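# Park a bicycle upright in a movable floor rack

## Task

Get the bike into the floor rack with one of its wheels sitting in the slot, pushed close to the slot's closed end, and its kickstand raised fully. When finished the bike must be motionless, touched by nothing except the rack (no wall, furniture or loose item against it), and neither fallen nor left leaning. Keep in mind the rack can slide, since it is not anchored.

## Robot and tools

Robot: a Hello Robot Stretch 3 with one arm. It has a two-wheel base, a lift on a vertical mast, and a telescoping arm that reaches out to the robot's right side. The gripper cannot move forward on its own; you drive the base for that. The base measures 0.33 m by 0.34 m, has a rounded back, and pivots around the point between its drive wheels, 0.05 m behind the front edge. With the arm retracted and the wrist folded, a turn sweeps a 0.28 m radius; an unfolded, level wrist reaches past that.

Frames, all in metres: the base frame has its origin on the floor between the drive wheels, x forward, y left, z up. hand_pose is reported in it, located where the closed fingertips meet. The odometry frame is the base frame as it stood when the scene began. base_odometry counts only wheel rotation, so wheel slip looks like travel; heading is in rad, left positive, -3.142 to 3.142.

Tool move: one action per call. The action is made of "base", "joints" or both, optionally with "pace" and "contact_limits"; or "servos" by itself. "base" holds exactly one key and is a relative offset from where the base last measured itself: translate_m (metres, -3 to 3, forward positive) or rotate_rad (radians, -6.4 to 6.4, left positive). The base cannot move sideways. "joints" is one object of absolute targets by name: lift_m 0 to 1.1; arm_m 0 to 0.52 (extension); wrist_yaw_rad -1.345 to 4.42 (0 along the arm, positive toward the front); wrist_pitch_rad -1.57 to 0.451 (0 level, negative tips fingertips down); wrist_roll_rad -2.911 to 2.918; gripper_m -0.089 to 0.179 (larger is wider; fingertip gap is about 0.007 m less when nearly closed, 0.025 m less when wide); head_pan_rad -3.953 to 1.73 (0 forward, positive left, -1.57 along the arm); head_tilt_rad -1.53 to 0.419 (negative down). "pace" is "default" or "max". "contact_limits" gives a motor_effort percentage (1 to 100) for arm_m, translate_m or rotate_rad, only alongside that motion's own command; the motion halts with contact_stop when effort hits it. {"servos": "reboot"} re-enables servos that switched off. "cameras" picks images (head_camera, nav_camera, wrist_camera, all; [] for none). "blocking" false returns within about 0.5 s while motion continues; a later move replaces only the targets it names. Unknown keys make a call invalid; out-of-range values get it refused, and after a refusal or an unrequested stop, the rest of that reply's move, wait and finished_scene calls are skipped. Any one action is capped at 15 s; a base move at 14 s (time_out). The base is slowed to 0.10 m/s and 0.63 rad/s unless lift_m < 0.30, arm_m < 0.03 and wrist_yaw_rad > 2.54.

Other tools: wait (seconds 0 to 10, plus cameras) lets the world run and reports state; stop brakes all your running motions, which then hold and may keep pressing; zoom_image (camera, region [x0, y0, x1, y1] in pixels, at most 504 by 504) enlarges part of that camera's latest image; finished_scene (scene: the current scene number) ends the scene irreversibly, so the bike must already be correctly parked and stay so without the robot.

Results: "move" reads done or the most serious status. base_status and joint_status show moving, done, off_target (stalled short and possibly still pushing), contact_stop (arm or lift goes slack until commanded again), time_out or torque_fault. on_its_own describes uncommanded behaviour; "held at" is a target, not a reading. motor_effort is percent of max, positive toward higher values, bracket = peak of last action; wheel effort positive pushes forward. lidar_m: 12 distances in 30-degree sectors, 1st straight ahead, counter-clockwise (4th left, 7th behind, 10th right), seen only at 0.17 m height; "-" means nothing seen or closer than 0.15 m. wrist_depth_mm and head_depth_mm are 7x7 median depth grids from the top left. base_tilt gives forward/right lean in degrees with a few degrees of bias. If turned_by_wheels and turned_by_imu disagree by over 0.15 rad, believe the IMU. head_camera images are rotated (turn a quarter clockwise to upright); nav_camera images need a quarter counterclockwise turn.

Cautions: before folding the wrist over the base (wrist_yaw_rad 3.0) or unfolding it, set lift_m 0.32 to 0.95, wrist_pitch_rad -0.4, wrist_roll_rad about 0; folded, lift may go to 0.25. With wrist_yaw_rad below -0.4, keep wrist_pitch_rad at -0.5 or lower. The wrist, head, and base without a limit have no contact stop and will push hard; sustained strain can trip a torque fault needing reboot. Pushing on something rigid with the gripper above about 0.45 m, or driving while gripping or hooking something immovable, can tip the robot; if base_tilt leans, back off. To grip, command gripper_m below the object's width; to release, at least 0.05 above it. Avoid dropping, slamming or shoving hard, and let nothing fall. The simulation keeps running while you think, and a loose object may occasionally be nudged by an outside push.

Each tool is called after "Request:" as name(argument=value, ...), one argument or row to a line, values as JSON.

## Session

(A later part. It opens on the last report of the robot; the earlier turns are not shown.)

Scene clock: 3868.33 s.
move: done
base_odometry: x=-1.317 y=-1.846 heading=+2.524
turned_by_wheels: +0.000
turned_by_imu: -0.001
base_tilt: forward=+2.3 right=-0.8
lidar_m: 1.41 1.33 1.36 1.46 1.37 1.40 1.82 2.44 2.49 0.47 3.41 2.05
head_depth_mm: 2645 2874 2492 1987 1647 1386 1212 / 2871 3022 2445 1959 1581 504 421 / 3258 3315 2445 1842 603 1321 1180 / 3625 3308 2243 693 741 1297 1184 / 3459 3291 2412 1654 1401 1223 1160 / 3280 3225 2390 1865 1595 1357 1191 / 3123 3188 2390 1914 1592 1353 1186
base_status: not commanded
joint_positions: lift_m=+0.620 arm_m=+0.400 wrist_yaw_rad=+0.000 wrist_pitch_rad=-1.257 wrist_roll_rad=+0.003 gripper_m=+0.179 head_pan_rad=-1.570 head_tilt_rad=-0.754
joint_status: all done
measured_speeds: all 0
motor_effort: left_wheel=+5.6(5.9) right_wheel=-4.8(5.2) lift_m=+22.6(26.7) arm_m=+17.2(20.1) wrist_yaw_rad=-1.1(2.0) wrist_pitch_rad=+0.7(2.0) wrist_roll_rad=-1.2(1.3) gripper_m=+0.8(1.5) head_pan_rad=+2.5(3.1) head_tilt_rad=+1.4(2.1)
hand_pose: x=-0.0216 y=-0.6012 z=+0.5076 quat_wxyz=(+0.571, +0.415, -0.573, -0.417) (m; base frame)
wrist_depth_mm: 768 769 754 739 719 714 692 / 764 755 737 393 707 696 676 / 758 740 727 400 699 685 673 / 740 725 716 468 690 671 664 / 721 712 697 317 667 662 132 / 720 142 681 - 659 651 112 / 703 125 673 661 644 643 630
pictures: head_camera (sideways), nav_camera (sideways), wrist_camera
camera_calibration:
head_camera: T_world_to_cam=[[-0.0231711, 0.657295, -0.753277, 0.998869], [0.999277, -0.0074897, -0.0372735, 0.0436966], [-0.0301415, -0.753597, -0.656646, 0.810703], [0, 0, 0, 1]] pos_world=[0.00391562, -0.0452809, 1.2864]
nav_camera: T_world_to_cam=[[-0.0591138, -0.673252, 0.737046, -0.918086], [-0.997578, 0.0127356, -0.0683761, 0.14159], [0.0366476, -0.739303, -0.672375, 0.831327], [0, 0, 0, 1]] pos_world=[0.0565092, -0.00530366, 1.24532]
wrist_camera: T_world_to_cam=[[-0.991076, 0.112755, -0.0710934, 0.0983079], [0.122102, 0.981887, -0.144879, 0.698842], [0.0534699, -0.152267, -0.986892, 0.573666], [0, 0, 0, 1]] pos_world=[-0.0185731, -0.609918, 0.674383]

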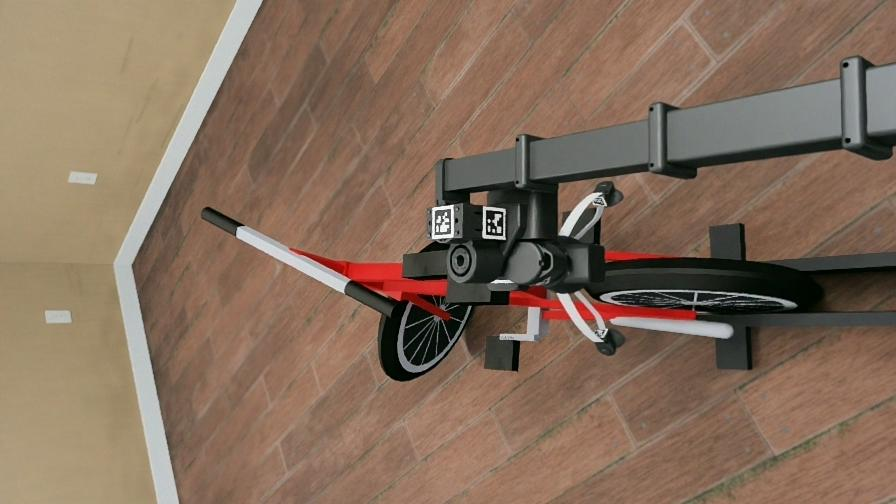

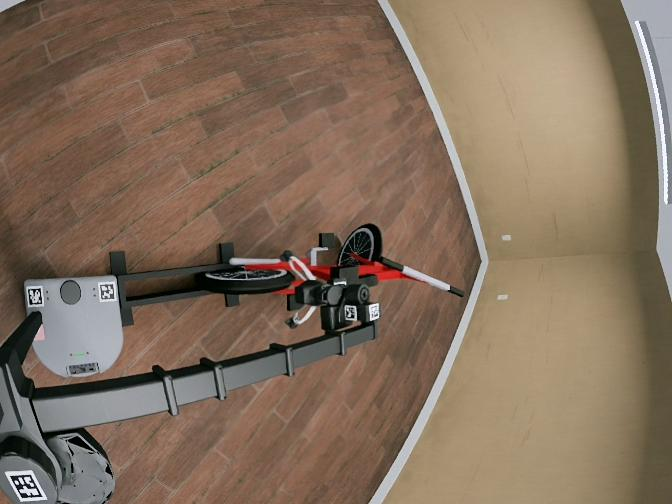

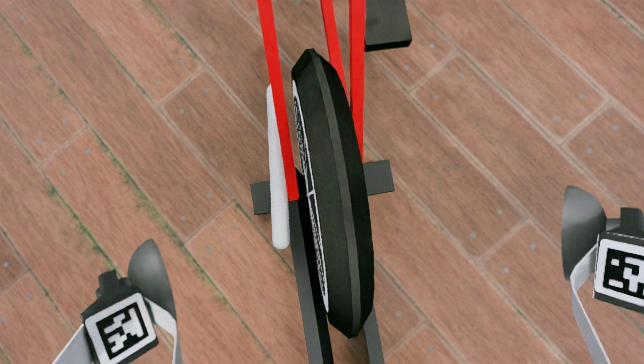

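Request:
move(
  joints={"arm_m": 0.377},
  base={"translate_m": 0.015},
  cameras=["wrist_camera"],
)

Request:
move(
  joints={"lift_m": 0.47},
  cameras=["wrist_camera"],
)

Scene clock: 3884.33 s.
move: done
base_odometry: x=-1.329 y=-1.837 heading=+2.524
turned_by_wheels: +0.000
turned_by_imu: -0.001
base_tilt: forward=+2.3 right=-0.8
lidar_m: 1.40 1.32 1.34 1.47 1.39 1.41 1.84 2.46 2.50 0.47 3.41 2.03
head_depth_mm: 2644 2887 2463 1968 1633 1398 1208 / 2921 3111 2459 1958 1590 497 420 / 3218 3340 2431 1939 615 1319 1182 / 3623 3297 2265 1107 687 1052 1157 / 3517 3257 2419 1659 1403 1289 1173 / 3282 3198 2399 1917 1592 1366 1185 / 3133 3249 2390 1899 1598 1354 1186
base_status: done
joint_positions: lift_m=+0.620 arm_m=+0.377 wrist_yaw_rad=+0.000 wrist_pitch_rad=-1.256 wrist_roll_rad=+0.003 gripper_m=+0.179 head_pan_rad=-1.570 head_tilt_rad=-0.754
joint_status: all done
measured_speeds: all 0
motor_effort: left_wheel=+5.2(9.0) right_wheel=+1.2(5.8) lift_m=+24.2(24.4) arm_m=-19.9(20.9) wrist_yaw_rad=+0.5(1.3) wrist_pitch_rad=+0.9(1.6) wrist_roll_rad=-1.1(1.2) gripper_m=+1.0(1.8) head_pan_rad=+2.9(3.2) head_tilt_rad=+1.3(2.1)
hand_pose: x=-0.0216 y=-0.5783 z=+0.5076 quat_wxyz=(+0.571, +0.415, -0.573, -0.416) (m; base frame)
wrist_depth_mm: 788 767 755 521 710 714 691 / 763 766 740 399 698 704 684 / 752 737 727 425 697 684 673 / 740 731 706 463 677 670 666 / 724 717 693 477 669 660 132 / 709 142 685 672 659 644 112 / 700 125 669 668 649 645 632
pictures: wrist_camera
camera_calibration:
wrist_camera: T_world_to_cam=[[-0.991076, 0.112729, -0.0711338, 0.0957307], [0.122101, 0.981834, -0.145232, 0.676495], [0.0534699, -0.152622, -0.986837, 0.576933], [0, 0, 0, 1]] pos_world=[-0.018573, -0.586945, 0.674398]

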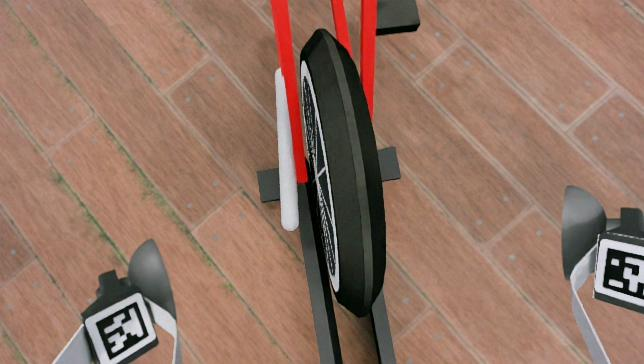

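Scene clock: 3886.53 s.
move: done
base_odometry: x=-1.329 y=-1.837 heading=+2.524
turned_by_wheels: +0.000
turned_by_imu: -0.001
base_tilt: forward=+2.3 right=-0.7
lidar_m: 1.40 1.32 1.35 1.47 1.39 1.41 1.84 2.46 2.50 0.47 3.40 2.03
head_depth_mm: 2653 2819 2491 1970 1630 1391 1213 / 2919 3092 2495 1971 1629 1396 1187 / 3265 3287 2464 1948 1538 689 592 / 3609 3245 2258 1122 775 1014 1156 / 3506 3186 2420 1671 1525 1226 1172 / 3273 3260 2401 1910 1602 1368 1193 / 3115 3168 2386 1907 1585 1374 1188
base_status: not commanded
joint_positions: lift_m=+0.470 arm_m=+0.377 wrist_yaw_rad=+0.000 wrist_pitch_rad=-1.256 wrist_roll_rad=+0.003 gripper_m=+0.179 head_pan_rad=-1.570 head_tilt_rad=-0.754
joint_status: all done
measured_speeds: all 0
motor_effort: left_wheel=+5.0(5.3) right_wheel=+1.4(1.7) lift_m=+22.6(23.8) arm_m=-18.8(19.8) wrist_yaw_rad=-1.4(1.6) wrist_pitch_rad=+1.2(1.8) wrist_roll_rad=-1.0(1.3) gripper_m=+0.1(1.3) head_pan_rad=+2.6(3.2) head_tilt_rad=+1.8(2.4)
hand_pose: x=-0.0216 y=-0.5783 z=+0.3576 quat_wxyz=(+0.571, +0.415, -0.573, -0.416) (m; base frame)
wrist_depth_mm: 612 594 584 165 553 544 540 / 600 585 577 163 549 536 526 / 582 579 561 166 533 531 516 / 572 561 549 167 521 520 510 / 559 551 538 183 511 508 132 / 547 141 529 195 506 507 112 / 543 125 523 354 497 494 489
pictures: wrist_camera
camera_calibration:
wrist_camera: T_world_to_cam=[[-0.991076, 0.112729, -0.0711339, 0.0850613], [0.122101, 0.981834, -0.145232, 0.654711], [0.0534699, -0.152622, -0.986837, 0.428916], [0, 0, 0, 1]] pos_world=[-0.018573, -0.586945, 0.524406]

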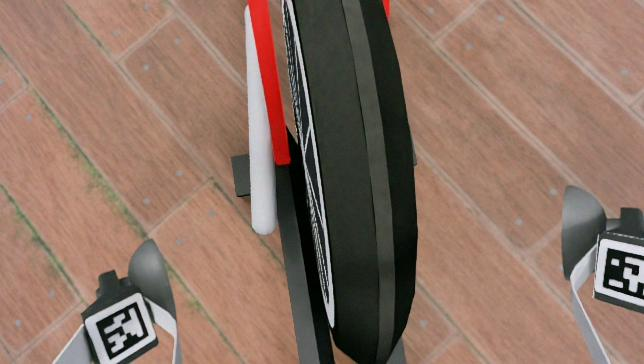

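Request:
move(
  joints={"lift_m": 0.412},
  base={"translate_m": -0.008},
  cameras=["wrist_camera"],
)

Scene clock: 3890.53 s.
move: done
base_odometry: x=-1.323 y=-1.842 heading=+2.524
turned_by_wheels: +0.000
turned_by_imu: -0.001
base_tilt: forward=+2.3 right=-0.8
lidar_m: 1.41 1.32 1.35 1.46 1.39 1.41 1.83 2.45 2.50 0.47 3.40 2.05
head_depth_mm: 2640 2883 2477 1964 1628 1398 1211 / 2912 3091 2495 1951 1638 1382 1207 / 3269 3356 2453 1958 1607 743 631 / 3652 3260 2340 1115 1300 868 1160 / 3470 3278 2422 1635 1561 1283 1153 / 3287 3252 2402 1851 1600 1358 1193 / 3167 3184 2397 1905 1594 1356 1180
base_status: done
joint_positions: lift_m=+0.412 arm_m=+0.377 wrist_yaw_rad=+0.000 wrist_pitch_rad=-1.256 wrist_roll_rad=+0.003 gripper_m=+0.179 head_pan_rad=-1.570 head_tilt_rad=-0.754
joint_status: all done
measured_speeds: all 0
motor_effort: left_wheel=+0.0(2.6) right_wheel=-4.7(8.0) lift_m=+22.5(24.0) arm_m=-16.7(17.6) wrist_yaw_rad=-0.1(1.0) wrist_pitch_rad=+1.1(1.6) wrist_roll_rad=-1.2(1.2) gripper_m=+0.8(1.5) head_pan_rad=+2.3(3.0) head_tilt_rad=+1.1(2.1)
hand_pose: x=-0.0216 y=-0.5783 z=+0.2996 quat_wxyz=(+0.571, +0.415, -0.573, -0.416) (m; base frame)
wrist_depth_mm: 537 530 513 101 492 487 477 / 528 509 508 102 485 478 473 / 518 507 498 100 473 472 459 / 509 498 315 110 463 460 452 / 494 488 480 115 456 455 132 / 489 142 471 120 448 449 112 / 484 125 465 135 442 441 431
pictures: wrist_camera
camera_calibration:
wrist_camera: T_world_to_cam=[[-0.991076, 0.112729, -0.071134, 0.0809357], [0.122102, 0.981834, -0.145232, 0.646288], [0.0534699, -0.152622, -0.986837, 0.371678], [0, 0, 0, 1]] pos_world=[-0.0185731, -0.586945, 0.466405]

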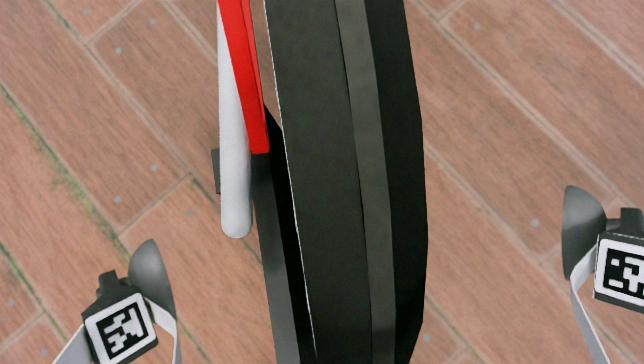

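Request:
move(
  joints={"gripper_m": 0.0},
  cameras=[],
)

Request:
move(
  base={"translate_m": 0.015},
  cameras=["wrist_camera"],
)

Request:
move(
  joints={"arm_m": 0.33},
)

Scene clock: 3897.30 s.
move: done
base_odometry: x=-1.323 y=-1.842 heading=+2.524
turned_by_wheels: +0.000
turned_by_imu: -0.001
base_tilt: forward=+2.3 right=-0.8
lidar_m: 1.41 1.33 1.35 1.47 1.38 1.41 1.83 2.45 2.50 0.47 3.41 2.05
head_depth_mm: 2635 2902 2498 1978 1637 1390 1209 / 2932 3092 2461 1961 1632 1392 1217 / 3215 3285 2469 1955 1601 745 631 / 3641 3280 2351 1124 1286 868 1158 / 3428 3313 2419 1650 1518 1286 1154 / 3311 3199 2391 1859 1607 1364 1203 / 3111 3163 2372 1905 1591 1357 1192
base_status: not commanded
joint_positions: lift_m=+0.412 arm_m=+0.377 wrist_yaw_rad=+0.000 wrist_pitch_rad=-1.256 wrist_roll_rad=+0.003 gripper_m=+0.001 head_pan_rad=-1.570 head_tilt_rad=-0.754
joint_status: all done
measured_speeds: all 0
motor_effort: left_wheel=+0.4(0.4) right_wheel=-3.8(5.4) lift_m=+26.1(26.3) arm_m=-14.1(15.5) wrist_yaw_rad=-0.9(1.8) wrist_pitch_rad=+1.1(1.7) wrist_roll_rad=-1.0(1.3) gripper_m=-19.4(89.9) head_pan_rad=+2.4(3.2) head_tilt_rad=+1.3(2.1)
hand_pose: x=-0.0216 y=-0.5783 z=+0.2996 quat_wxyz=(+0.571, +0.415, -0.573, -0.416) (m; base frame)
wrist_depth_mm: 537 530 290 100 494 487 473 / 518 514 509 101 484 477 468 / 517 506 500 100 476 473 462 / 507 496 314 109 465 463 453 / 501 489 474 115 126 451 446 / 489 482 130 125 122 123 440 / 478 471 454 128 443 434 431
pictures: none
No camera images: "cameras" was empty.

Scene clock: 3898.30 s.
move: done
base_odometry: x=-1.335 y=-1.833 heading=+2.524
turned_by_wheels: +0.000
turned_by_imu: -0.001
base_tilt: forward=+2.3 right=-0.8
lidar_m: 1.40 1.32 1.34 1.48 1.39 1.42 1.84 2.46 2.51 0.47 3.39 2.03
head_depth_mm: 2646 2852 2491 1966 1622 1391 1214 / 2960 3066 2475 1951 1642 1376 1209 / 3230 3316 2468 1951 1610 746 630 / 3551 3321 2342 1114 1386 867 1157 / 3513 3215 2402 1659 1536 1288 1174 / 3312 3203 2387 1910 1596 1371 1181 / 3094 3256 2389 1905 1585 1358 1183
base_status: done
joint_positions: lift_m=+0.412 arm_m=+0.377 wrist_yaw_rad=-0.006 wrist_pitch_rad=-1.260 wrist_roll_rad=+0.001 gripper_m=+0.001 head_pan_rad=-1.570 head_tilt_rad=-0.754
joint_status: not commanded
measured_speeds: translate_m=+0.000 rotate_rad=+0.000 lift_m=-0.001 arm_m=+0.000 wrist_yaw_rad=-0.010 wrist_pitch_rad=-0.024 wrist_roll_rad=+0.000 head_pan_rad=+0.000 head_tilt_rad=+0.000
motor_effort: left_wheel=-2.3(5.5) right_wheel=+14.0(18.1) lift_m=+17.4(28.0) arm_m=-14.0(14.4) wrist_yaw_rad=+6.0(6.0) wrist_pitch_rad=+2.1(2.5) wrist_roll_rad=-0.4(1.3) gripper_m=-18.8(19.8) head_pan_rad=+2.7(3.2) head_tilt_rad=+1.5(2.1)
hand_pose: x=-0.0219 y=-0.5773 z=+0.2994 quat_wxyz=(+0.570, +0.415, -0.572, -0.419) (m; base frame)
wrist_depth_mm: 535 528 515 101 494 483 477 / 525 514 507 102 482 477 471 / 512 507 494 101 474 468 465 / 505 494 483 110 467 461 454 / 499 485 478 116 120 453 448 / 487 476 472 129 111 122 440 / 478 474 457 134 123 440 428
pictures: wrist_camera
camera_calibration:
wrist_camera: T_world_to_cam=[[-0.990708, 0.116571, -0.0700579, 0.0824066], [0.125533, 0.981982, -0.141252, 0.644246], [0.0523298, -0.148734, -0.987492, 0.374075], [0, 0, 0, 1]] pos_world=[-0.0188082, -0.586607, 0.46617]

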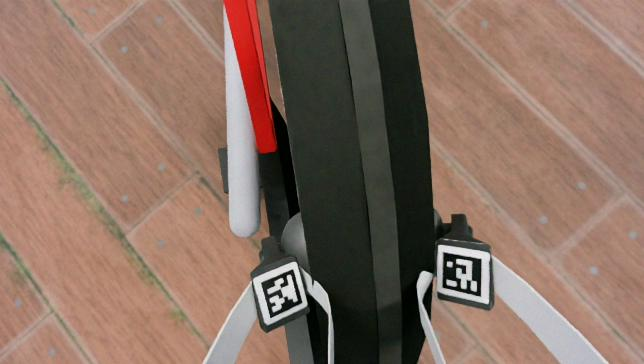

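Scene clock: 3899.73 s.
move: done
base_odometry: x=-1.335 y=-1.833 heading=+2.524
turned_by_wheels: +0.001
turned_by_imu: +0.001
base_tilt: forward=+2.3 right=-0.7
lidar_m: 1.40 1.31 1.34 1.48 1.39 1.42 1.84 2.46 2.52 0.45 3.39 2.02
head_depth_mm: 2674 2873 2500 1983 1630 1386 1207 / 2908 3058 2442 1961 1624 1385 1207 / 3255 3308 2432 1940 1618 756 641 / 3609 3302 2270 1141 1330 781 1159 / 3479 3281 2379 1646 1526 1289 1152 / 3294 3246 2410 1911 1584 1363 1192 / 3085 3256 2368 1896 1596 1355 1185
base_status: not commanded
joint_positions: lift_m=+0.412 arm_m=+0.330 wrist_yaw_rad=+0.000 wrist_pitch_rad=-1.183 wrist_roll_rad=+0.003 gripper_m=+0.001 head_pan_rad=-1.570 head_tilt_rad=-0.754
joint_status: all done
measured_speeds: all 0
on_its_own: wrist_pitch_rad is at rest, and its effort (-12.6) is outside its rest range (-8 to +12)
motor_effort: left_wheel=+4.0(4.0) right_wheel=-4.6(14.5) lift_m=+49.5(49.5) arm_m=-26.2(28.5) wrist_yaw_rad=-0.1(6.2) wrist_pitch_rad=-12.6(13.1) wrist_roll_rad=-0.8(1.2) gripper_m=-16.0(19.7) head_pan_rad=+2.7(3.3) head_tilt_rad=+1.6(2.1)
hand_pose: x=-0.0216 y=-0.5496 z=+0.3044 quat_wxyz=(+0.586, +0.394, -0.587, -0.395) (m; base frame)
wrist_depth_mm: 574 558 544 113 516 509 496 / 551 539 523 108 501 494 487 / 533 520 511 112 485 482 471 / 521 505 498 117 476 467 456 / 504 494 487 123 136 453 449 / 490 480 130 132 126 123 434 / 477 470 455 149 433 427 425
pictures: head_camera (sideways), nav_camera (sideways), wrist_camera
camera_calibration:
head_camera: T_world_to_cam=[[-0.0231718, 0.65728, -0.75329, 0.998886], [0.999277, -0.00748934, -0.0372733, 0.0436964], [-0.0301407, -0.753609, -0.656631, 0.810684], [0, 0, 0, 1]] pos_world=[0.00391566, -0.0452812, 1.2864]
nav_camera: T_world_to_cam=[[-0.0591131, -0.673238, 0.737059, -0.918103], [-0.997578, 0.0127332, -0.0683764, 0.14159], [0.0366484, -0.739316, -0.67236, 0.831308], [0, 0, 0, 1]] pos_world=[0.0565092, -0.0053047, 1.24532]
wrist_camera: T_world_to_cam=[[-0.991078, 0.107242, -0.0791369, 0.07744], [0.122113, 0.968558, -0.216759, 0.633214], [0.053403, -0.224489, -0.973012, 0.337098], [0, 0, 0, 1]] pos_world=[-0.0185767, -0.545935, 0.471383]

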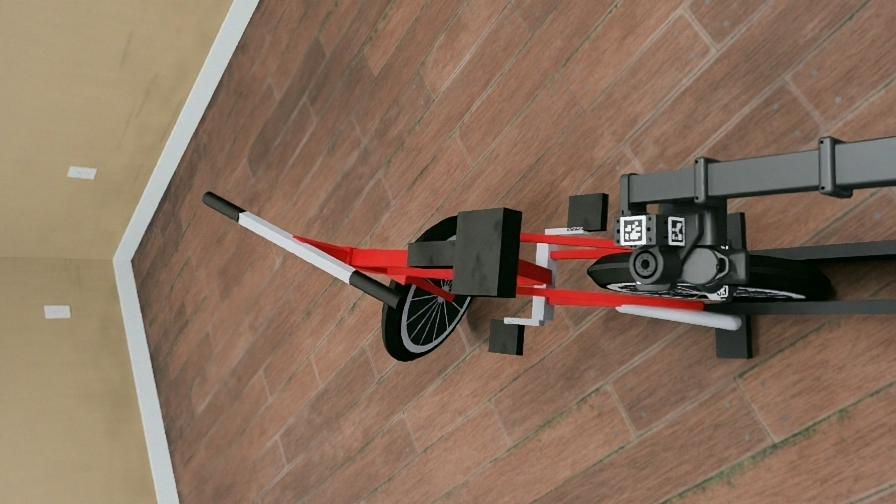

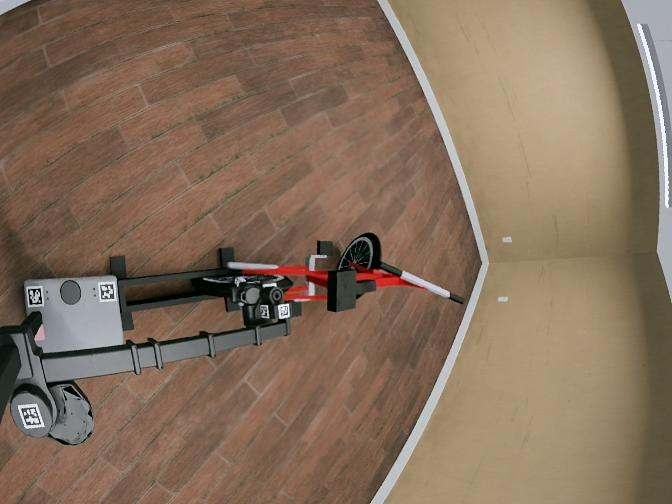

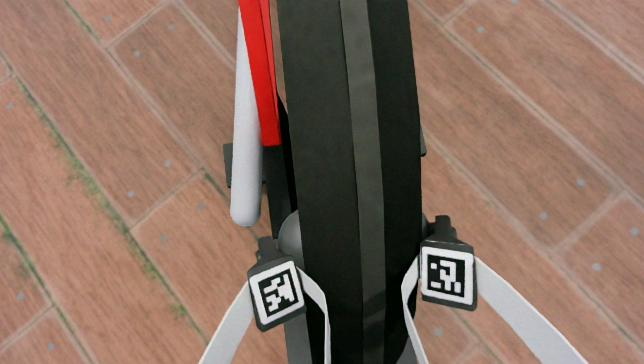

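Request:
move(
  joints={"arm_m": 0.285},
)

Scene clock: 3904.10 s.
move: done
base_odometry: x=-1.335 y=-1.833 heading=+2.524
turned_by_wheels: +0.000
turned_by_imu: -0.001
base_tilt: forward=+2.3 right=-0.8
lidar_m: 1.40 1.32 1.34 1.48 1.39 1.41 1.84 2.46 2.51 0.44 3.39 2.02
head_depth_mm: 2682 2854 2500 1958 1644 1389 1212 / 2924 3073 2465 1958 1621 1386 1202 / 3244 3267 2442 1946 1604 741 640 / 3620 3243 2351 1129 1315 740 1137 / 3567 3216 2433 1765 1520 1299 1156 / 3272 3212 2427 1927 1594 1366 1191 / 3094 3169 2422 1896 1601 1356 1185
base_status: not commanded
joint_positions: lift_m=+0.412 arm_m=+0.285 wrist_yaw_rad=+0.000 wrist_pitch_rad=-1.160 wrist_roll_rad=+0.005 gripper_m=+0.001 head_pan_rad=-1.570 head_tilt_rad=-0.754
joint_status: all done
measured_speeds: all 0
on_its_own: wrist_pitch_rad is at rest, and its effort (-17.1) is outside its rest range (-8 to +12)
motor_effort: left_wheel=+3.2(4.8) right_wheel=-5.3(6.2) lift_m=+35.0(48.8) arm_m=-27.4(30.3) wrist_yaw_rad=+0.2(3.9) wrist_pitch_rad=-17.1(18.9) wrist_roll_rad=-1.7(2.2) gripper_m=-15.8(17.1) head_pan_rad=+2.5(3.0) head_tilt_rad=+1.0(2.1)
hand_pose: x=-0.0216 y=-0.5101 z=+0.3061 quat_wxyz=(+0.590, +0.387, -0.593, -0.389) (m; base frame)
wrist_depth_mm: 596 577 562 120 529 514 512 / 568 555 541 123 508 507 494 / 552 534 520 120 488 483 476 / 528 520 504 127 478 472 462 / 509 498 484 138 147 459 451 / 496 482 129 143 127 122 436 / 479 469 453 184 432 422 421
pictures: head_camera (sideways), nav_camera (sideways), wrist_camera
camera_calibration:
head_camera: T_world_to_cam=[[-0.0231759, 0.657214, -0.753348, 0.998961], [0.999277, -0.0074863, -0.0372726, 0.0436955], [-0.0301359, -0.753667, -0.656565, 0.810598], [0, 0, 0, 1]] pos_world=[0.00391595, -0.0452826, 1.2864]
nav_camera: T_world_to_cam=[[-0.0591089, -0.673174, 0.737118, -0.918179], [-0.997578, 0.0127209, -0.0683775, 0.141592], [0.0366531, -0.739375, -0.672296, 0.831224], [0, 0, 0, 1]] pos_world=[0.0565092, -0.00530934, 1.24532]
wrist_camera: T_world_to_cam=[[-0.990775, 0.107406, -0.0826315, 0.074552], [0.124304, 0.963149, -0.238521, 0.599358], [0.0539679, -0.246592, -0.967616, 0.334743], [0, 0, 0, 1]] pos_world=[-0.0187039, -0.502733, 0.473022]

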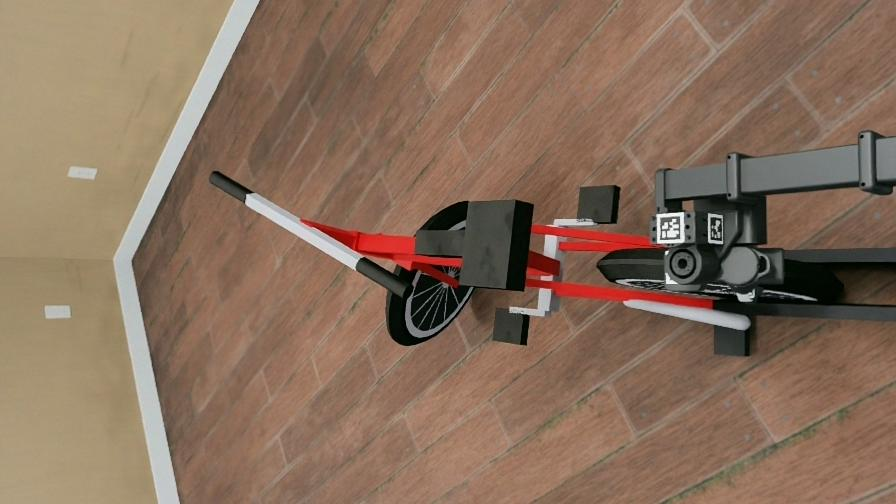

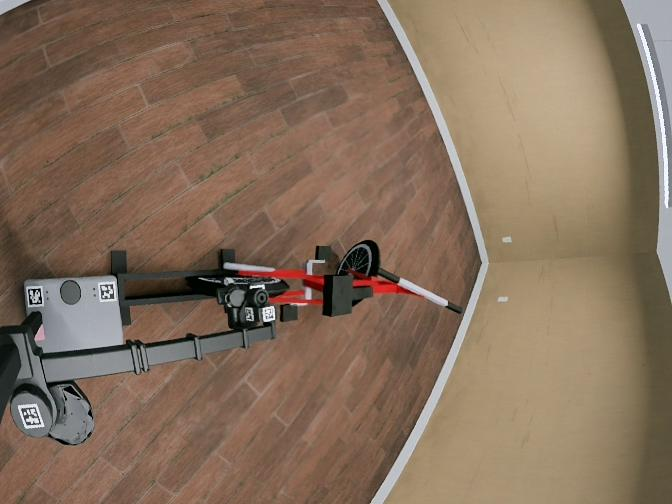

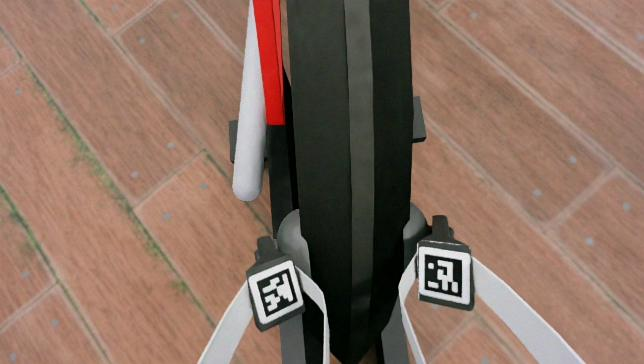

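Request:
move(
  joints={"arm_m": 0.24},
  cameras=["head_camera","wrist_camera"],
)

Request:
move(
  joints={"arm_m": 0.20},
)

Scene clock: 3908.33 s.
move: done
base_odometry: x=-1.335 y=-1.833 heading=+2.524
turned_by_wheels: +0.000
turned_by_imu: -0.001
base_tilt: forward=+2.3 right=-0.8
lidar_m: 1.39 1.32 1.34 1.47 1.39 1.42 1.84 2.46 2.52 0.44 3.38 2.03
head_depth_mm: 2691 2894 2463 1968 1632 1390 1210 / 2963 3101 2488 1951 1621 1391 1209 / 3263 3332 2368 1940 1620 1322 653 / 3633 3351 2360 1155 1295 996 1014 / 3593 3279 2433 1773 1567 1294 1157 / 3363 3211 2388 1915 1594 1371 1190 / 3120 3236 2380 1912 1586 1349 1187
base_status: not commanded
joint_positions: lift_m=+0.412 arm_m=+0.240 wrist_yaw_rad=+0.001 wrist_pitch_rad=-1.248 wrist_roll_rad=+0.004 gripper_m=+0.000 head_pan_rad=-1.570 head_tilt_rad=-0.754
joint_status: all done
measured_speeds: all 0
motor_effort: left_wheel=+3.4(3.5) right_wheel=-4.9(5.9) lift_m=+25.8(37.6) arm_m=-19.6(29.4) wrist_yaw_rad=-0.3(1.3) wrist_pitch_rad=-0.8(22.4) wrist_roll_rad=-1.6(2.1) gripper_m=-2.1(16.7) head_pan_rad=+2.2(3.3) head_tilt_rad=+1.2(2.0)
hand_pose: x=-0.0216 y=-0.4434 z=+0.3000 quat_wxyz=(+0.573, +0.412, -0.575, -0.414) (m; base frame)
wrist_depth_mm: 544 526 513 139 496 490 476 / 534 525 330 147 485 480 473 / 521 510 500 160 479 474 466 / 506 496 489 186 470 461 455 / 497 488 476 152 458 454 445 / 491 482 473 128 126 442 436 / 480 471 460 447 442 436 429
pictures: head_camera (sideways), wrist_camera
camera_calibration:
head_camera: T_world_to_cam=[[-0.0231745, 0.657213, -0.753349, 0.998962], [0.999277, -0.0074885, -0.0372726, 0.0436955], [-0.0301375, -0.753668, -0.656564, 0.810597], [0, 0, 0, 1]] pos_world=[0.00391585, -0.0452826, 1.2864]
wrist_camera: T_world_to_cam=[[-0.990941, 0.113008, -0.072564, 0.0663486], [0.123034, 0.980512, -0.153165, 0.515657], [0.053841, -0.160705, -0.985533, 0.38874], [0, 0, 0, 1]] pos_world=[-0.0186262, -0.450633, 0.466911]

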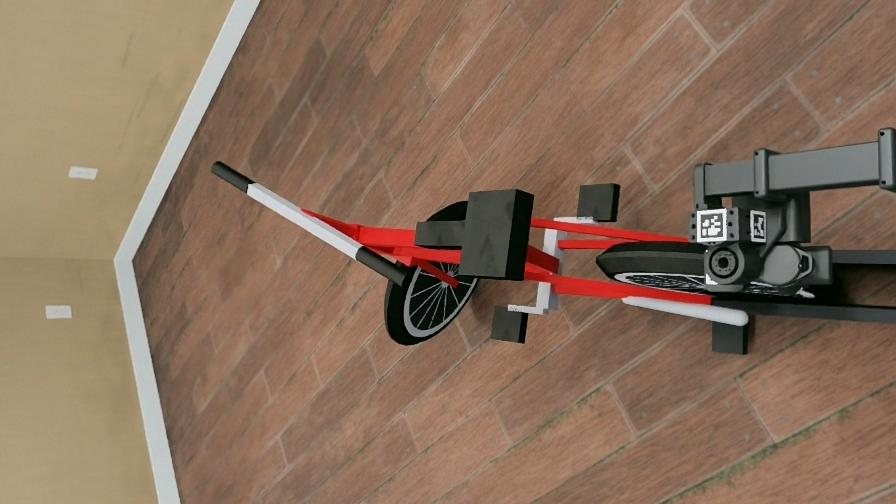

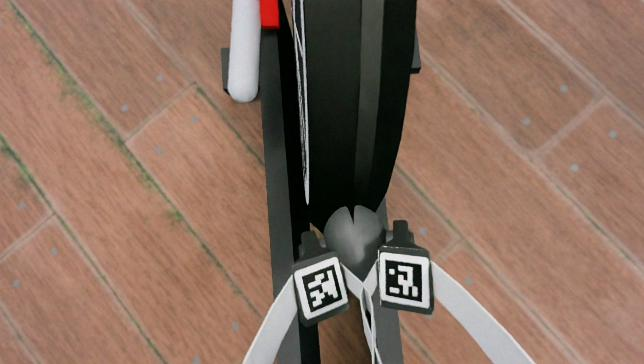

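Scene clock: 3909.70 s.
move: done
base_odometry: x=-1.335 y=-1.833 heading=+2.524
turned_by_wheels: +0.000
turned_by_imu: +0.000
base_tilt: forward=+2.3 right=-0.8
lidar_m: 1.39 1.31 1.34 1.47 1.39 1.42 1.84 2.46 2.52 0.44 3.40 2.02
head_depth_mm: 2680 2898 2490 1957 1636 1386 1207 / 2983 3089 2504 1979 1625 1386 1201 / 3262 3310 2429 1937 1612 1375 637 / 3635 3245 2363 1129 1295 1028 679 / 3450 3276 2403 1768 1532 1298 1153 / 3316 3187 2398 1904 1595 1358 1193 / 3065 3205 2384 1920 1601 1357 1182
base_status: not commanded
joint_positions: lift_m=+0.412 arm_m=+0.200 wrist_yaw_rad=+0.001 wrist_pitch_rad=-1.249 wrist_roll_rad=+0.004 gripper_m=+0.000 head_pan_rad=-1.570 head_tilt_rad=-0.754
joint_status: all done
measured_speeds: all 0
motor_effort: left_wheel=+3.3(3.5) right_wheel=-4.2(4.8) lift_m=+29.4(30.3) arm_m=-19.9(21.4) wrist_yaw_rad=-0.3(1.5) wrist_pitch_rad=+0.1(0.8) wrist_roll_rad=-1.3(1.7) gripper_m=-1.5(2.1) head_pan_rad=+2.4(3.1) head_tilt_rad=+1.8(2.1)
hand_pose: x=-0.0216 y=-0.4032 z=+0.3000 quat_wxyz=(+0.573, +0.413, -0.574, -0.414) (m; base frame)
wrist_depth_mm: 545 532 339 156 500 490 483 / 530 522 506 173 486 482 468 / 521 507 500 203 477 474 459 / 511 501 489 309 468 462 448 / 499 491 479 155 459 452 447 / 488 480 471 128 126 446 440 / 479 473 463 448 443 438 433
pictures: head_camera (sideways), nav_camera (sideways), wrist_camera
camera_calibration:
head_camera: T_world_to_cam=[[-0.0231747, 0.657213, -0.753349, 0.998962], [0.999277, -0.00748813, -0.0372726, 0.0436955], [-0.0301372, -0.753668, -0.656564, 0.810597], [0, 0, 0, 1]] pos_world=[0.00391587, -0.0452826, 1.2864]
nav_camera: T_world_to_cam=[[-0.0591101, -0.673173, 0.737119, -0.918181], [-0.997578, 0.0127226, -0.0683776, 0.141592], [0.0366518, -0.739376, -0.672294, 0.831223], [0, 0, 0, 1]] pos_world=[0.0565092, -0.00530951, 1.24532]
wrist_camera: T_world_to_cam=[[-0.991013, 0.112542, -0.0722961, 0.0615338], [0.122488, 0.980702, -0.152385, 0.476064], [0.0537512, -0.159871, -0.985673, 0.395559], [0, 0, 0, 1]] pos_world=[-0.0185928, -0.410563, 0.466885]

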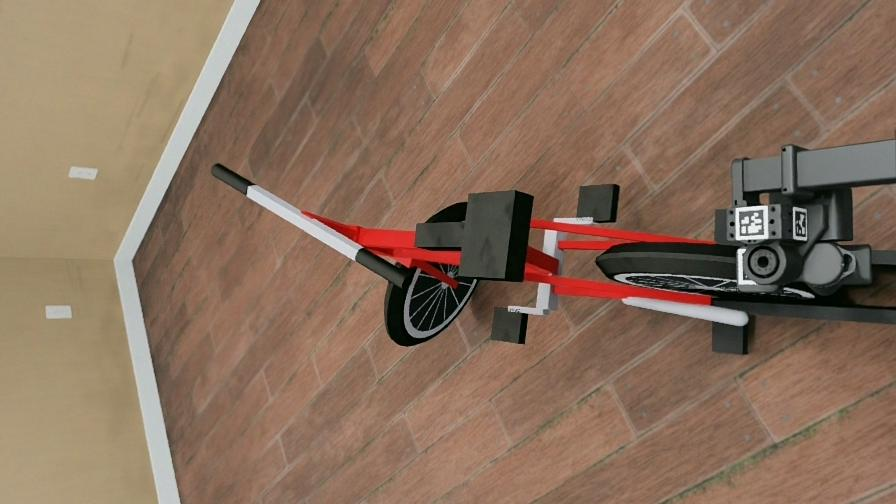

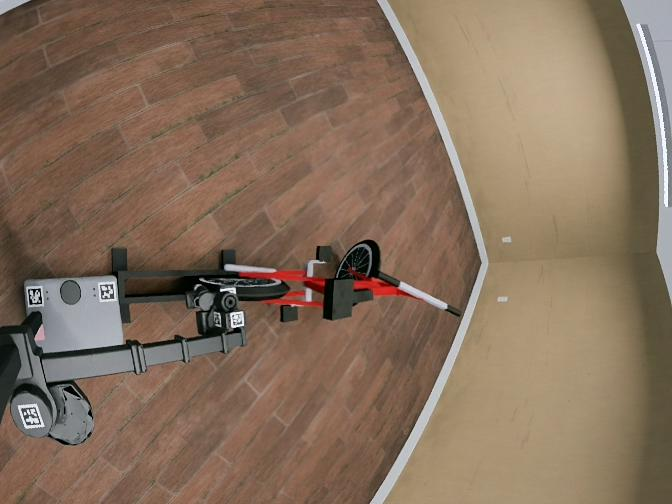

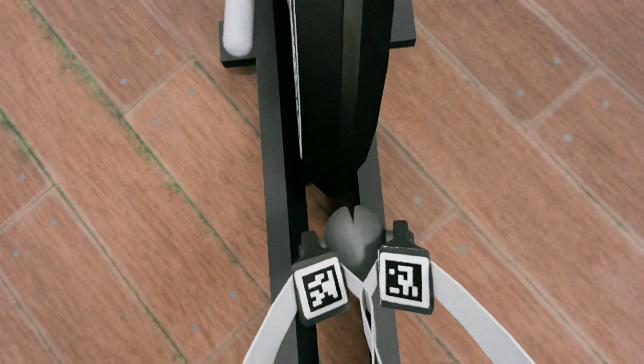

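Request:
move(
  joints={"gripper_m": 0.179},
  cameras=[],
)

Request:
move(
  joints={"arm_m": 0.306, "lift_m": 0.38},
  cameras=["wrist_camera"],
)

Scene clock: 3929.73 s.
move: done
base_odometry: x=-1.335 y=-1.833 heading=+2.524
turned_by_wheels: +0.000
turned_by_imu: -0.001
base_tilt: forward=+2.3 right=-0.8
lidar_m: 1.39 1.31 1.34 1.48 1.39 1.42 1.84 2.46 2.51 0.44 3.40 2.02
head_depth_mm: 2624 2875 2495 1965 1638 1387 1208 / 2905 3094 2504 1955 1634 1386 1205 / 3236 3304 2447 1960 1618 1379 637 / 3542 3309 2343 1135 1290 1029 680 / 3479 3267 2406 1767 1535 1292 1154 / 3337 3201 2407 1904 1597 1361 1191 / 3163 3171 2373 1902 1583 1363 1179
base_status: not commanded
joint_positions: lift_m=+0.412 arm_m=+0.200 wrist_yaw_rad=+0.001 wrist_pitch_rad=-1.249 wrist_roll_rad=+0.004 gripper_m=+0.179 head_pan_rad=-1.570 head_tilt_rad=-0.754
joint_status: all done
measured_speeds: all 0
motor_effort: left_wheel=+3.1(3.5) right_wheel=-4.6(4.6) lift_m=+25.3(27.1) arm_m=-19.1(19.8) wrist_yaw_rad=-0.7(1.8) wrist_pitch_rad=-0.3(0.9) wrist_roll_rad=-1.2(1.6) gripper_m=+0.7(82.8) head_pan_rad=+2.8(3.1) head_tilt_rad=+0.8(2.2)
hand_pose: x=-0.0216 y=-0.4032 z=+0.3000 quat_wxyz=(+0.573, +0.413, -0.574, -0.414) (m; base frame)
wrist_depth_mm: 548 533 338 157 493 494 477 / 532 521 505 173 491 485 468 / 518 508 497 203 474 471 463 / 507 500 490 310 468 460 451 / 497 487 477 465 461 454 132 / 495 142 470 457 449 442 112 / 481 125 461 449 445 438 428
pictures: none
No camera images: "cameras" was empty.

Scene clock: 3931.77 s.
move: done
base_odometry: x=-1.335 y=-1.833 heading=+2.524
turned_by_wheels: +0.000
turned_by_imu: +0.000
base_tilt: forward=+2.3 right=-0.8
lidar_m: 1.40 1.31 1.34 1.47 1.39 1.41 1.84 2.46 2.52 0.44 3.39 2.02
head_depth_mm: 2667 2872 2474 1966 1628 1388 1213 / 2988 3088 2482 1955 1621 1386 1208 / 3249 3304 2445 1961 1614 783 680 / 3622 3259 2323 1130 1291 777 1144 / 3543 3256 2441 1771 1514 1302 1151 / 3295 3241 2381 1923 1598 1376 1192 / 3106 3247 2384 1907 1595 1358 1190
base_status: not commanded
joint_positions: lift_m=+0.380 arm_m=+0.306 wrist_yaw_rad=+0.000 wrist_pitch_rad=-1.250 wrist_roll_rad=+0.004 gripper_m=+0.179 head_pan_rad=-1.570 head_tilt_rad=-0.754
joint_status: all done
measured_speeds: all 0
motor_effort: left_wheel=+3.1(3.5) right_wheel=-4.2(4.6) lift_m=+24.4(25.2) arm_m=+19.9(21.2) wrist_yaw_rad=-0.5(1.2) wrist_pitch_rad=-0.6(1.1) wrist_roll_rad=-1.4(1.6) gripper_m=+0.7(2.4) head_pan_rad=+2.4(3.2) head_tilt_rad=+1.8(2.3)
hand_pose: x=-0.0216 y=-0.5090 z=+0.2680 quat_wxyz=(+0.573, +0.413, -0.574, -0.415) (m; base frame)
wrist_depth_mm: 502 491 254 87 - 448 443 / 493 481 251 90 80 445 436 / 479 475 286 92 82 438 430 / 472 467 453 98 86 427 415 / 460 455 449 114 94 421 132 / 462 141 439 126 112 416 112 / 450 125 430 265 411 406 399
pictures: wrist_camera
camera_calibration:
wrist_camera: T_world_to_cam=[[-0.990997, 0.112737, -0.0722146, 0.0711954], [0.122629, 0.980794, -0.151678, 0.574819], [0.0537279, -0.159168, -0.985788, 0.347441], [0, 0, 0, 1]] pos_world=[-0.0186023, -0.516504, 0.434832]

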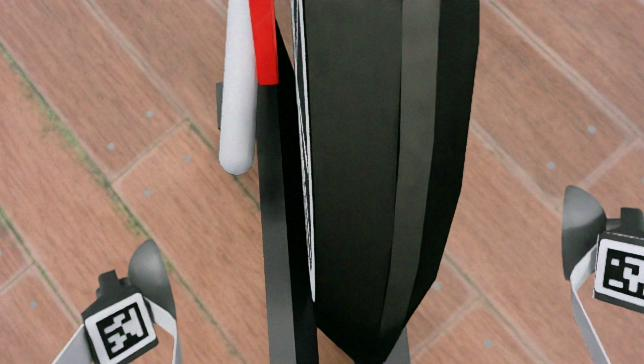

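Request:
move(
  joints={"gripper_m": -0.02},
  cameras=[],
)

Request:
move(
  joints={"arm_m": 0.27, "lift_m": 0.364},
  cameras=["wrist_camera"],
)

Request:
move(
  joints={"arm_m": 0.23, "lift_m": 0.344},
  cameras=["head_camera","wrist_camera"],
)

Scene clock: 3939.67 s.
move: done
base_odometry: x=-1.335 y=-1.833 heading=+2.524
turned_by_wheels: +0.000
turned_by_imu: -0.002
base_tilt: forward=+2.4 right=-0.8
lidar_m: 1.39 1.31 1.34 1.47 1.39 1.41 1.84 2.46 2.51 0.44 3.39 2.03
head_depth_mm: 2701 2874 2482 1991 1637 1396 1212 / 2947 3067 2439 1960 1612 1387 1213 / 3251 3306 2376 1952 1597 782 681 / 3586 3276 2356 1148 1297 776 1145 / 3524 3267 2383 1781 1530 1294 1157 / 3329 3244 2406 1907 1598 1363 1191 / 3127 3269 2385 1908 1583 1358 1181
base_status: not commanded
joint_positions: lift_m=+0.380 arm_m=+0.306 wrist_yaw_rad=-0.004 wrist_pitch_rad=-1.250 wrist_roll_rad=+0.004 gripper_m=-0.019 head_pan_rad=-1.570 head_tilt_rad=-0.754
joint_status: all done
measured_speeds: all 0
motor_effort: left_wheel=+0.3(3.5) right_wheel=+5.1(5.7) lift_m=+27.1(30.2) arm_m=+19.2(20.0) wrist_yaw_rad=+3.3(4.7) wrist_pitch_rad=-0.3(0.7) wrist_roll_rad=-1.5(1.6) gripper_m=-29.3(98.2) head_pan_rad=+2.1(3.2) head_tilt_rad=+1.0(2.2)
hand_pose: x=-0.0219 y=-0.5089 z=+0.2680 quat_wxyz=(+0.572, +0.412, -0.575, -0.416) (m; base frame)
wrist_depth_mm: 495 494 484 86 - 453 447 / 493 483 468 88 - 445 439 / 482 472 243 90 81 437 430 / 474 464 453 96 86 430 421 / 459 448 445 109 94 422 414 / 453 447 130 125 127 122 409 / 443 437 422 149 408 407 400
pictures: none
No camera images: "cameras" was empty.

Scene clock: 3940.97 s.
move: contact_stop
base_odometry: x=-1.335 y=-1.833 heading=+2.524
turned_by_wheels: +0.000
turned_by_imu: +0.000
base_tilt: forward=+2.3 right=-0.8
lidar_m: 1.40 1.31 1.34 1.48 1.39 1.42 1.84 2.46 2.51 0.43 3.39 2.02
head_depth_mm: 2663 2853 2484 1973 1621 1395 1215 / 2966 3123 2458 1952 1617 1392 1206 / 3282 3307 2437 1969 1611 1365 682 / 3673 3313 2370 1118 1277 767 1070 / 3456 3302 2397 1800 1552 1290 1152 / 3293 3247 2408 1912 1604 1373 1187 / 3097 3257 2379 1904 1580 1354 1190
base_status: not commanded
joint_positions: lift_m=+0.372 arm_m=+0.270 wrist_yaw_rad=-0.002 wrist_pitch_rad=-1.153 wrist_roll_rad=+0.004 gripper_m=-0.016 head_pan_rad=-1.570 head_tilt_rad=-0.753
joint_status: lift_m contact_stop (moved -0.008 of -0.016); the others done
measured_speeds: translate_m=+0.000 rotate_rad=+0.000 lift_m=-0.001 arm_m=+0.000 wrist_yaw_rad=+0.000 wrist_pitch_rad=+0.000 wrist_roll_rad=+0.000 head_pan_rad=+0.000 head_tilt_rad=+0.000
on_its_own: lift_m is slack since a contact_stop (your +0.364 is given up); wrist_pitch_rad is at rest, and its effort (-18.5) is outside its rest range (-8 to +12)
motor_effort: left_wheel=-0.4(1.7) right_wheel=+0.4(8.0) lift_m=+27.6(34.7) arm_m=-25.8(28.6) wrist_yaw_rad=+2.3(5.1) wrist_pitch_rad=-18.5(18.5) wrist_roll_rad=-1.4(1.6) gripper_m=-9.3(29.9) head_pan_rad=+2.5(3.4) head_tilt_rad=+1.1(1.9)
hand_pose: x=-0.0218 y=-0.4968 z=+0.2664 quat_wxyz=(+0.591, +0.384, -0.594, -0.387) (m; base frame)
wrist_depth_mm: 543 536 515 90 83 482 473 / 528 511 493 93 - 463 454 / 507 494 474 95 93 448 434 / 481 477 465 103 434 436 425 / 468 457 450 114 124 421 411 / 448 444 129 128 125 122 398 / 436 430 260 147 395 387 388
pictures: wrist_camera
camera_calibration:
wrist_camera: T_world_to_cam=[[-0.990713, 0.107869, -0.0827779, 0.0699122], [0.125169, 0.961316, -0.245367, 0.578026], [0.0531083, -0.253449, -0.96589, 0.295697], [0, 0, 0, 1]] pos_world=[-0.0187922, -0.488262, 0.433226]

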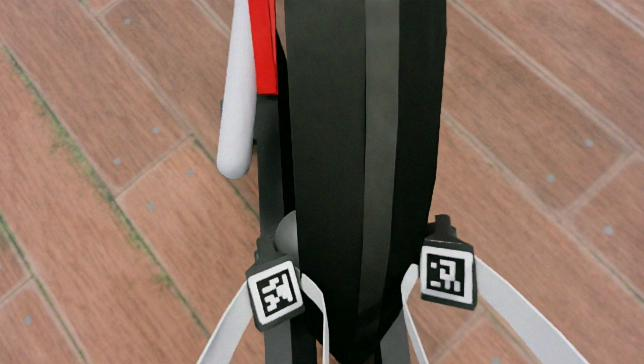

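not run: a stop that you did not command came earlier in this reply.

Request:
move(
  joints={"arm_m": 0.24, "lift_m": 0.372},
  cameras=["wrist_camera"],
)

Request:
move(
  joints={"arm_m": 0.21},
  cameras=["head_camera","wrist_camera"],
)

Scene clock: 3946.90 s.
move: done
base_odometry: x=-1.335 y=-1.833 heading=+2.524
turned_by_wheels: +0.000
turned_by_imu: -0.001
base_tilt: forward=+2.3 right=-0.8
lidar_m: 1.40 1.32 1.34 1.48 1.39 1.42 1.84 2.46 2.51 0.43 3.40 2.02
head_depth_mm: 2667 2884 2517 1976 1624 1390 1215 / 2914 3133 2495 1950 1617 1379 1213 / 3275 3339 2344 1957 1609 1385 682 / 3582 3289 2436 1119 1262 1005 795 / 3488 3200 2413 1801 1560 1292 1152 / 3292 3210 2405 1910 1595 1359 1193 / 3107 3210 2372 1899 1578 1360 1185
base_status: not commanded
joint_positions: lift_m=+0.372 arm_m=+0.240 wrist_yaw_rad=+0.002 wrist_pitch_rad=-1.092 wrist_roll_rad=+0.004 gripper_m=-0.016 head_pan_rad=-1.570 head_tilt_rad=-0.753
joint_status: all done
measured_speeds: all 0
on_its_own: wrist_pitch_rad is at rest, and its effort (-29.3) is outside its rest range (-8 to +12)
motor_effort: left_wheel=+1.8(1.8) right_wheel=-6.1(6.4) lift_m=+42.3(46.4) arm_m=-30.4(35.7) wrist_yaw_rad=-1.5(2.4) wrist_pitch_rad=-29.3(29.6) wrist_roll_rad=-1.8(1.8) gripper_m=-9.3(10.0) head_pan_rad=+3.0(3.2) head_tilt_rad=+0.7(1.7)
hand_pose: x=-0.0215 y=-0.4816 z=+0.2722 quat_wxyz=(+0.603, +0.367, -0.605, -0.368) (m; base frame)
wrist_depth_mm: 594 569 559 103 513 510 493 / 559 540 522 104 488 486 472 / 523 513 271 107 470 463 451 / 498 490 479 117 452 442 432 / 479 468 456 131 139 427 416 / 457 451 434 133 128 405 404 / 439 432 262 179 399 387 388
pictures: wrist_camera
camera_calibration:
wrist_camera: T_world_to_cam=[[-0.991041, 0.0992574, -0.0893662, 0.0667318], [0.122033, 0.944872, -0.30385, 0.572736], [0.0542802, -0.312034, -0.948519, 0.272223], [0, 0, 0, 1]] pos_world=[-0.018535, -0.462843, 0.438199]

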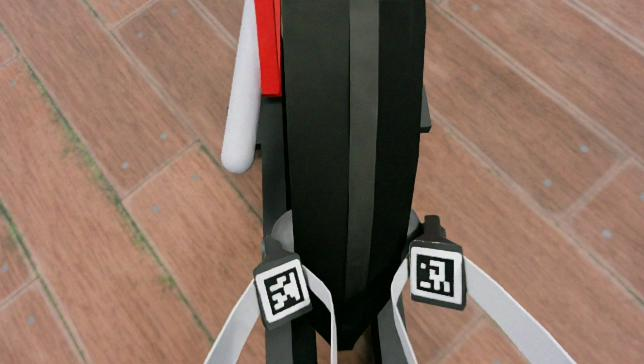

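Scene clock: 3948.30 s.
move: done
base_odometry: x=-1.335 y=-1.833 heading=+2.524
turned_by_wheels: +0.000
turned_by_imu: -0.001
base_tilt: forward=+2.3 right=-0.8
lidar_m: 1.39 1.31 1.34 1.47 1.39 1.42 1.84 2.46 2.51 0.43 3.40 2.03
head_depth_mm: 2662 2886 2513 1974 1634 1393 1214 / 2937 3098 2453 1952 1620 1394 1206 / 3259 3312 2347 1926 1578 1379 686 / 3591 3325 2459 1160 1283 1028 713 / 3463 3191 2406 1803 1556 1291 1149 / 3307 3213 2407 1895 1585 1372 1191 / 3122 3256 2375 1901 1586 1360 1185
base_status: not commanded
joint_positions: lift_m=+0.372 arm_m=+0.210 wrist_yaw_rad=+0.002 wrist_pitch_rad=-1.248 wrist_roll_rad=+0.004 gripper_m=-0.016 head_pan_rad=-1.570 head_tilt_rad=-0.753
joint_status: all done
measured_speeds: all 0
motor_effort: left_wheel=+1.8(2.0) right_wheel=-3.5(6.8) lift_m=+29.7(42.0) arm_m=-5.9(34.2) wrist_yaw_rad=-2.1(5.6) wrist_pitch_rad=-0.4(30.8) wrist_roll_rad=-1.4(1.8) gripper_m=-6.5(10.0) head_pan_rad=+2.4(3.1) head_tilt_rad=+0.8(2.1)
hand_pose: x=-0.0215 y=-0.4133 z=+0.2601 quat_wxyz=(+0.573, +0.413, -0.574, -0.414) (m; base frame)
wrist_depth_mm: 492 483 247 118 455 448 440 / 486 477 462 127 444 437 432 / 477 463 454 150 438 429 419 / 460 460 450 190 432 421 415 / 458 446 438 152 418 413 406 / 446 440 431 128 126 404 399 / 440 428 425 412 404 396 392
pictures: head_camera (sideways), wrist_camera
camera_calibration:
head_camera: T_world_to_cam=[[-0.0231852, 0.65704, -0.753499, 0.999158], [0.999277, -0.00748059, -0.0372708, 0.0436932], [-0.030125, -0.753819, -0.656391, 0.810372], [0, 0, 0, 1]] pos_world=[0.0039166, -0.0452862, 1.28641]
wrist_camera: T_world_to_cam=[[-0.991175, 0.11107, -0.0723527, 0.059266], [0.121084, 0.980752, -0.153182, 0.480109], [0.053946, -0.160591, -0.985546, 0.354222], [0, 0, 0, 1]] pos_world=[-0.0184994, -0.420565, 0.426934]

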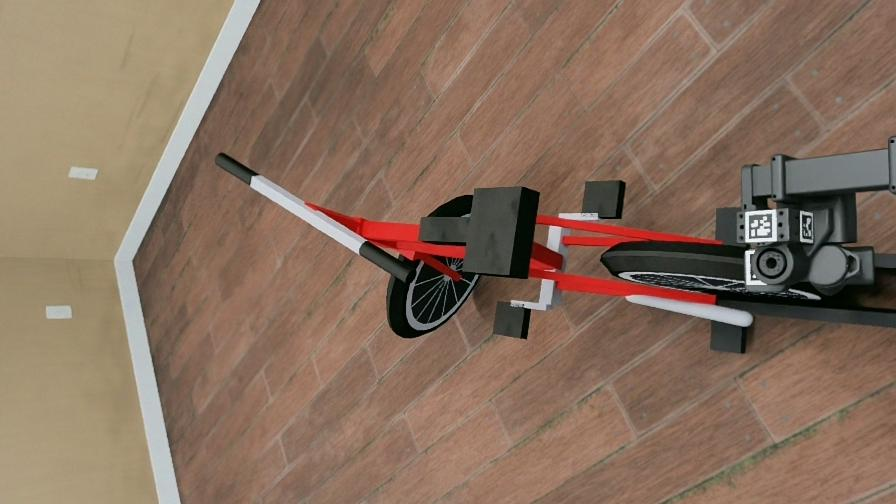

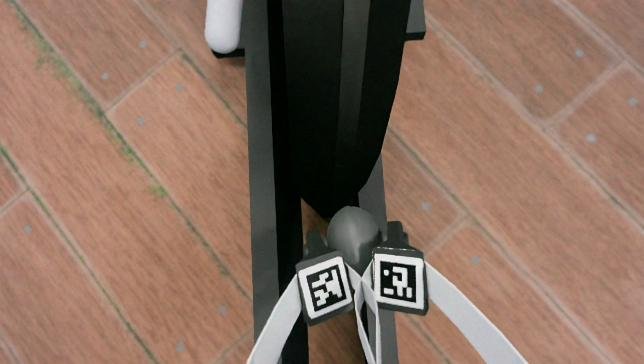

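Request:
move(
  joints={"gripper_m": 0.179, "lift_m": 0.44},
  cameras=[],
)

Request:
move(
  joints={"arm_m": 0.41},
  cameras=["wrist_camera"],
)

Scene clock: 3984.70 s.
move: done
base_odometry: x=-1.335 y=-1.833 heading=+2.524
turned_by_wheels: +0.000
turned_by_imu: -0.001
base_tilt: forward=+2.3 right=-0.8
lidar_m: 1.39 1.31 1.34 1.48 1.39 1.41 1.85 2.46 2.51 0.43 3.38 2.02
head_depth_mm: 2663 2884 2493 1963 1627 1403 1212 / 2965 3063 2485 1967 1639 1380 1208 / 3245 3292 2374 1956 1580 1388 613 / 3604 3289 2424 1168 1336 991 707 / 3478 3314 2408 1806 1557 1290 1114 / 3326 3239 2394 1890 1592 1369 1198 / 3097 3222 2411 1915 1588 1351 1189
base_status: not commanded
joint_positions: lift_m=+0.440 arm_m=+0.210 wrist_yaw_rad=+0.002 wrist_pitch_rad=-1.249 wrist_roll_rad=+0.004 gripper_m=+0.179 head_pan_rad=-1.570 head_tilt_rad=-0.753
joint_status: all done
measured_speeds: all 0
motor_effort: left_wheel=+1.8(2.0) right_wheel=-3.8(3.8) lift_m=+29.6(31.3) arm_m=+17.5(19.9) wrist_yaw_rad=-1.9(2.8) wrist_pitch_rad=-0.2(0.9) wrist_roll_rad=-1.3(1.6) gripper_m=+0.4(83.5) head_pan_rad=+2.2(3.2) head_tilt_rad=+1.6(2.2)
hand_pose: x=-0.0215 y=-0.4131 z=+0.3280 quat_wxyz=(+0.573, +0.413, -0.574, -0.414) (m; base frame)
wrist_depth_mm: 571 569 546 166 529 519 508 / 563 555 542 182 519 509 496 / 552 541 533 201 510 495 488 / 537 531 516 242 503 487 483 / 528 514 511 494 486 481 132 / 519 142 499 490 480 477 112 / 514 125 488 479 472 463 454
pictures: none
No camera images: "cameras" was empty.

Scene clock: 3987.40 s.
move: done
base_odometry: x=-1.335 y=-1.833 heading=+2.524
turned_by_wheels: +0.000
turned_by_imu: -0.001
base_tilt: forward=+2.3 right=-0.8
lidar_m: 1.39 1.31 1.34 1.47 1.39 1.42 1.84 2.47 2.51 0.43 3.39 2.02
head_depth_mm: 2658 2905 2495 1963 1613 1389 1207 / 2963 3092 2452 1936 1632 1394 1205 / 3282 3333 2384 1951 1038 709 612 / 3613 3246 2428 1158 814 997 1155 / 3546 3263 2395 1805 1558 1283 1152 / 3233 3256 2394 1915 1591 1365 1188 / 3110 3206 2377 1927 1573 1361 1185
base_status: not commanded
joint_positions: lift_m=+0.440 arm_m=+0.410 wrist_yaw_rad=+0.000 wrist_pitch_rad=-1.249 wrist_roll_rad=+0.004 gripper_m=+0.179 head_pan_rad=-1.570 head_tilt_rad=-0.753
joint_status: all done
measured_speeds: all 0
motor_effort: left_wheel=+1.6(2.0) right_wheel=-2.8(3.7) lift_m=+27.6(30.1) arm_m=+19.4(21.1) wrist_yaw_rad=+0.5(2.1) wrist_pitch_rad=-0.5(0.6) wrist_roll_rad=-1.3(1.5) gripper_m=+0.4(1.7) head_pan_rad=+2.4(3.2) head_tilt_rad=+1.0(2.1)
hand_pose: x=-0.0216 y=-0.6131 z=+0.3280 quat_wxyz=(+0.573, +0.413, -0.574, -0.415) (m; base frame)
wrist_depth_mm: 575 565 555 183 189 515 508 / 556 554 538 160 137 512 499 / 552 538 529 163 127 501 486 / 539 528 522 247 121 488 481 / 529 521 509 286 122 480 132 / 523 142 497 289 115 473 112 / 509 125 489 322 118 464 460
pictures: wrist_camera
camera_calibration:
wrist_camera: T_world_to_cam=[[-0.990977, 0.112911, -0.072215, 0.0873535], [0.122818, 0.980722, -0.151987, 0.68607], [0.0536619, -0.159485, -0.985741, 0.389836], [0, 0, 0, 1]] pos_world=[-0.0186155, -0.620534, 0.494859]

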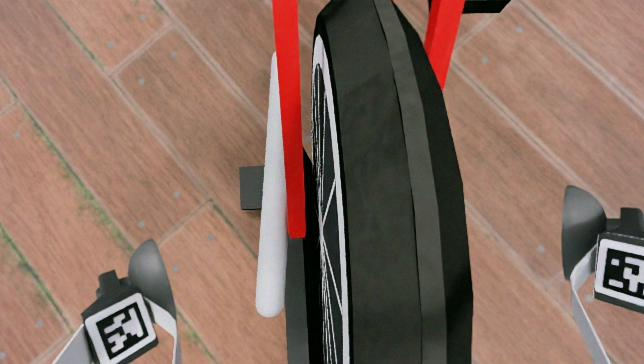

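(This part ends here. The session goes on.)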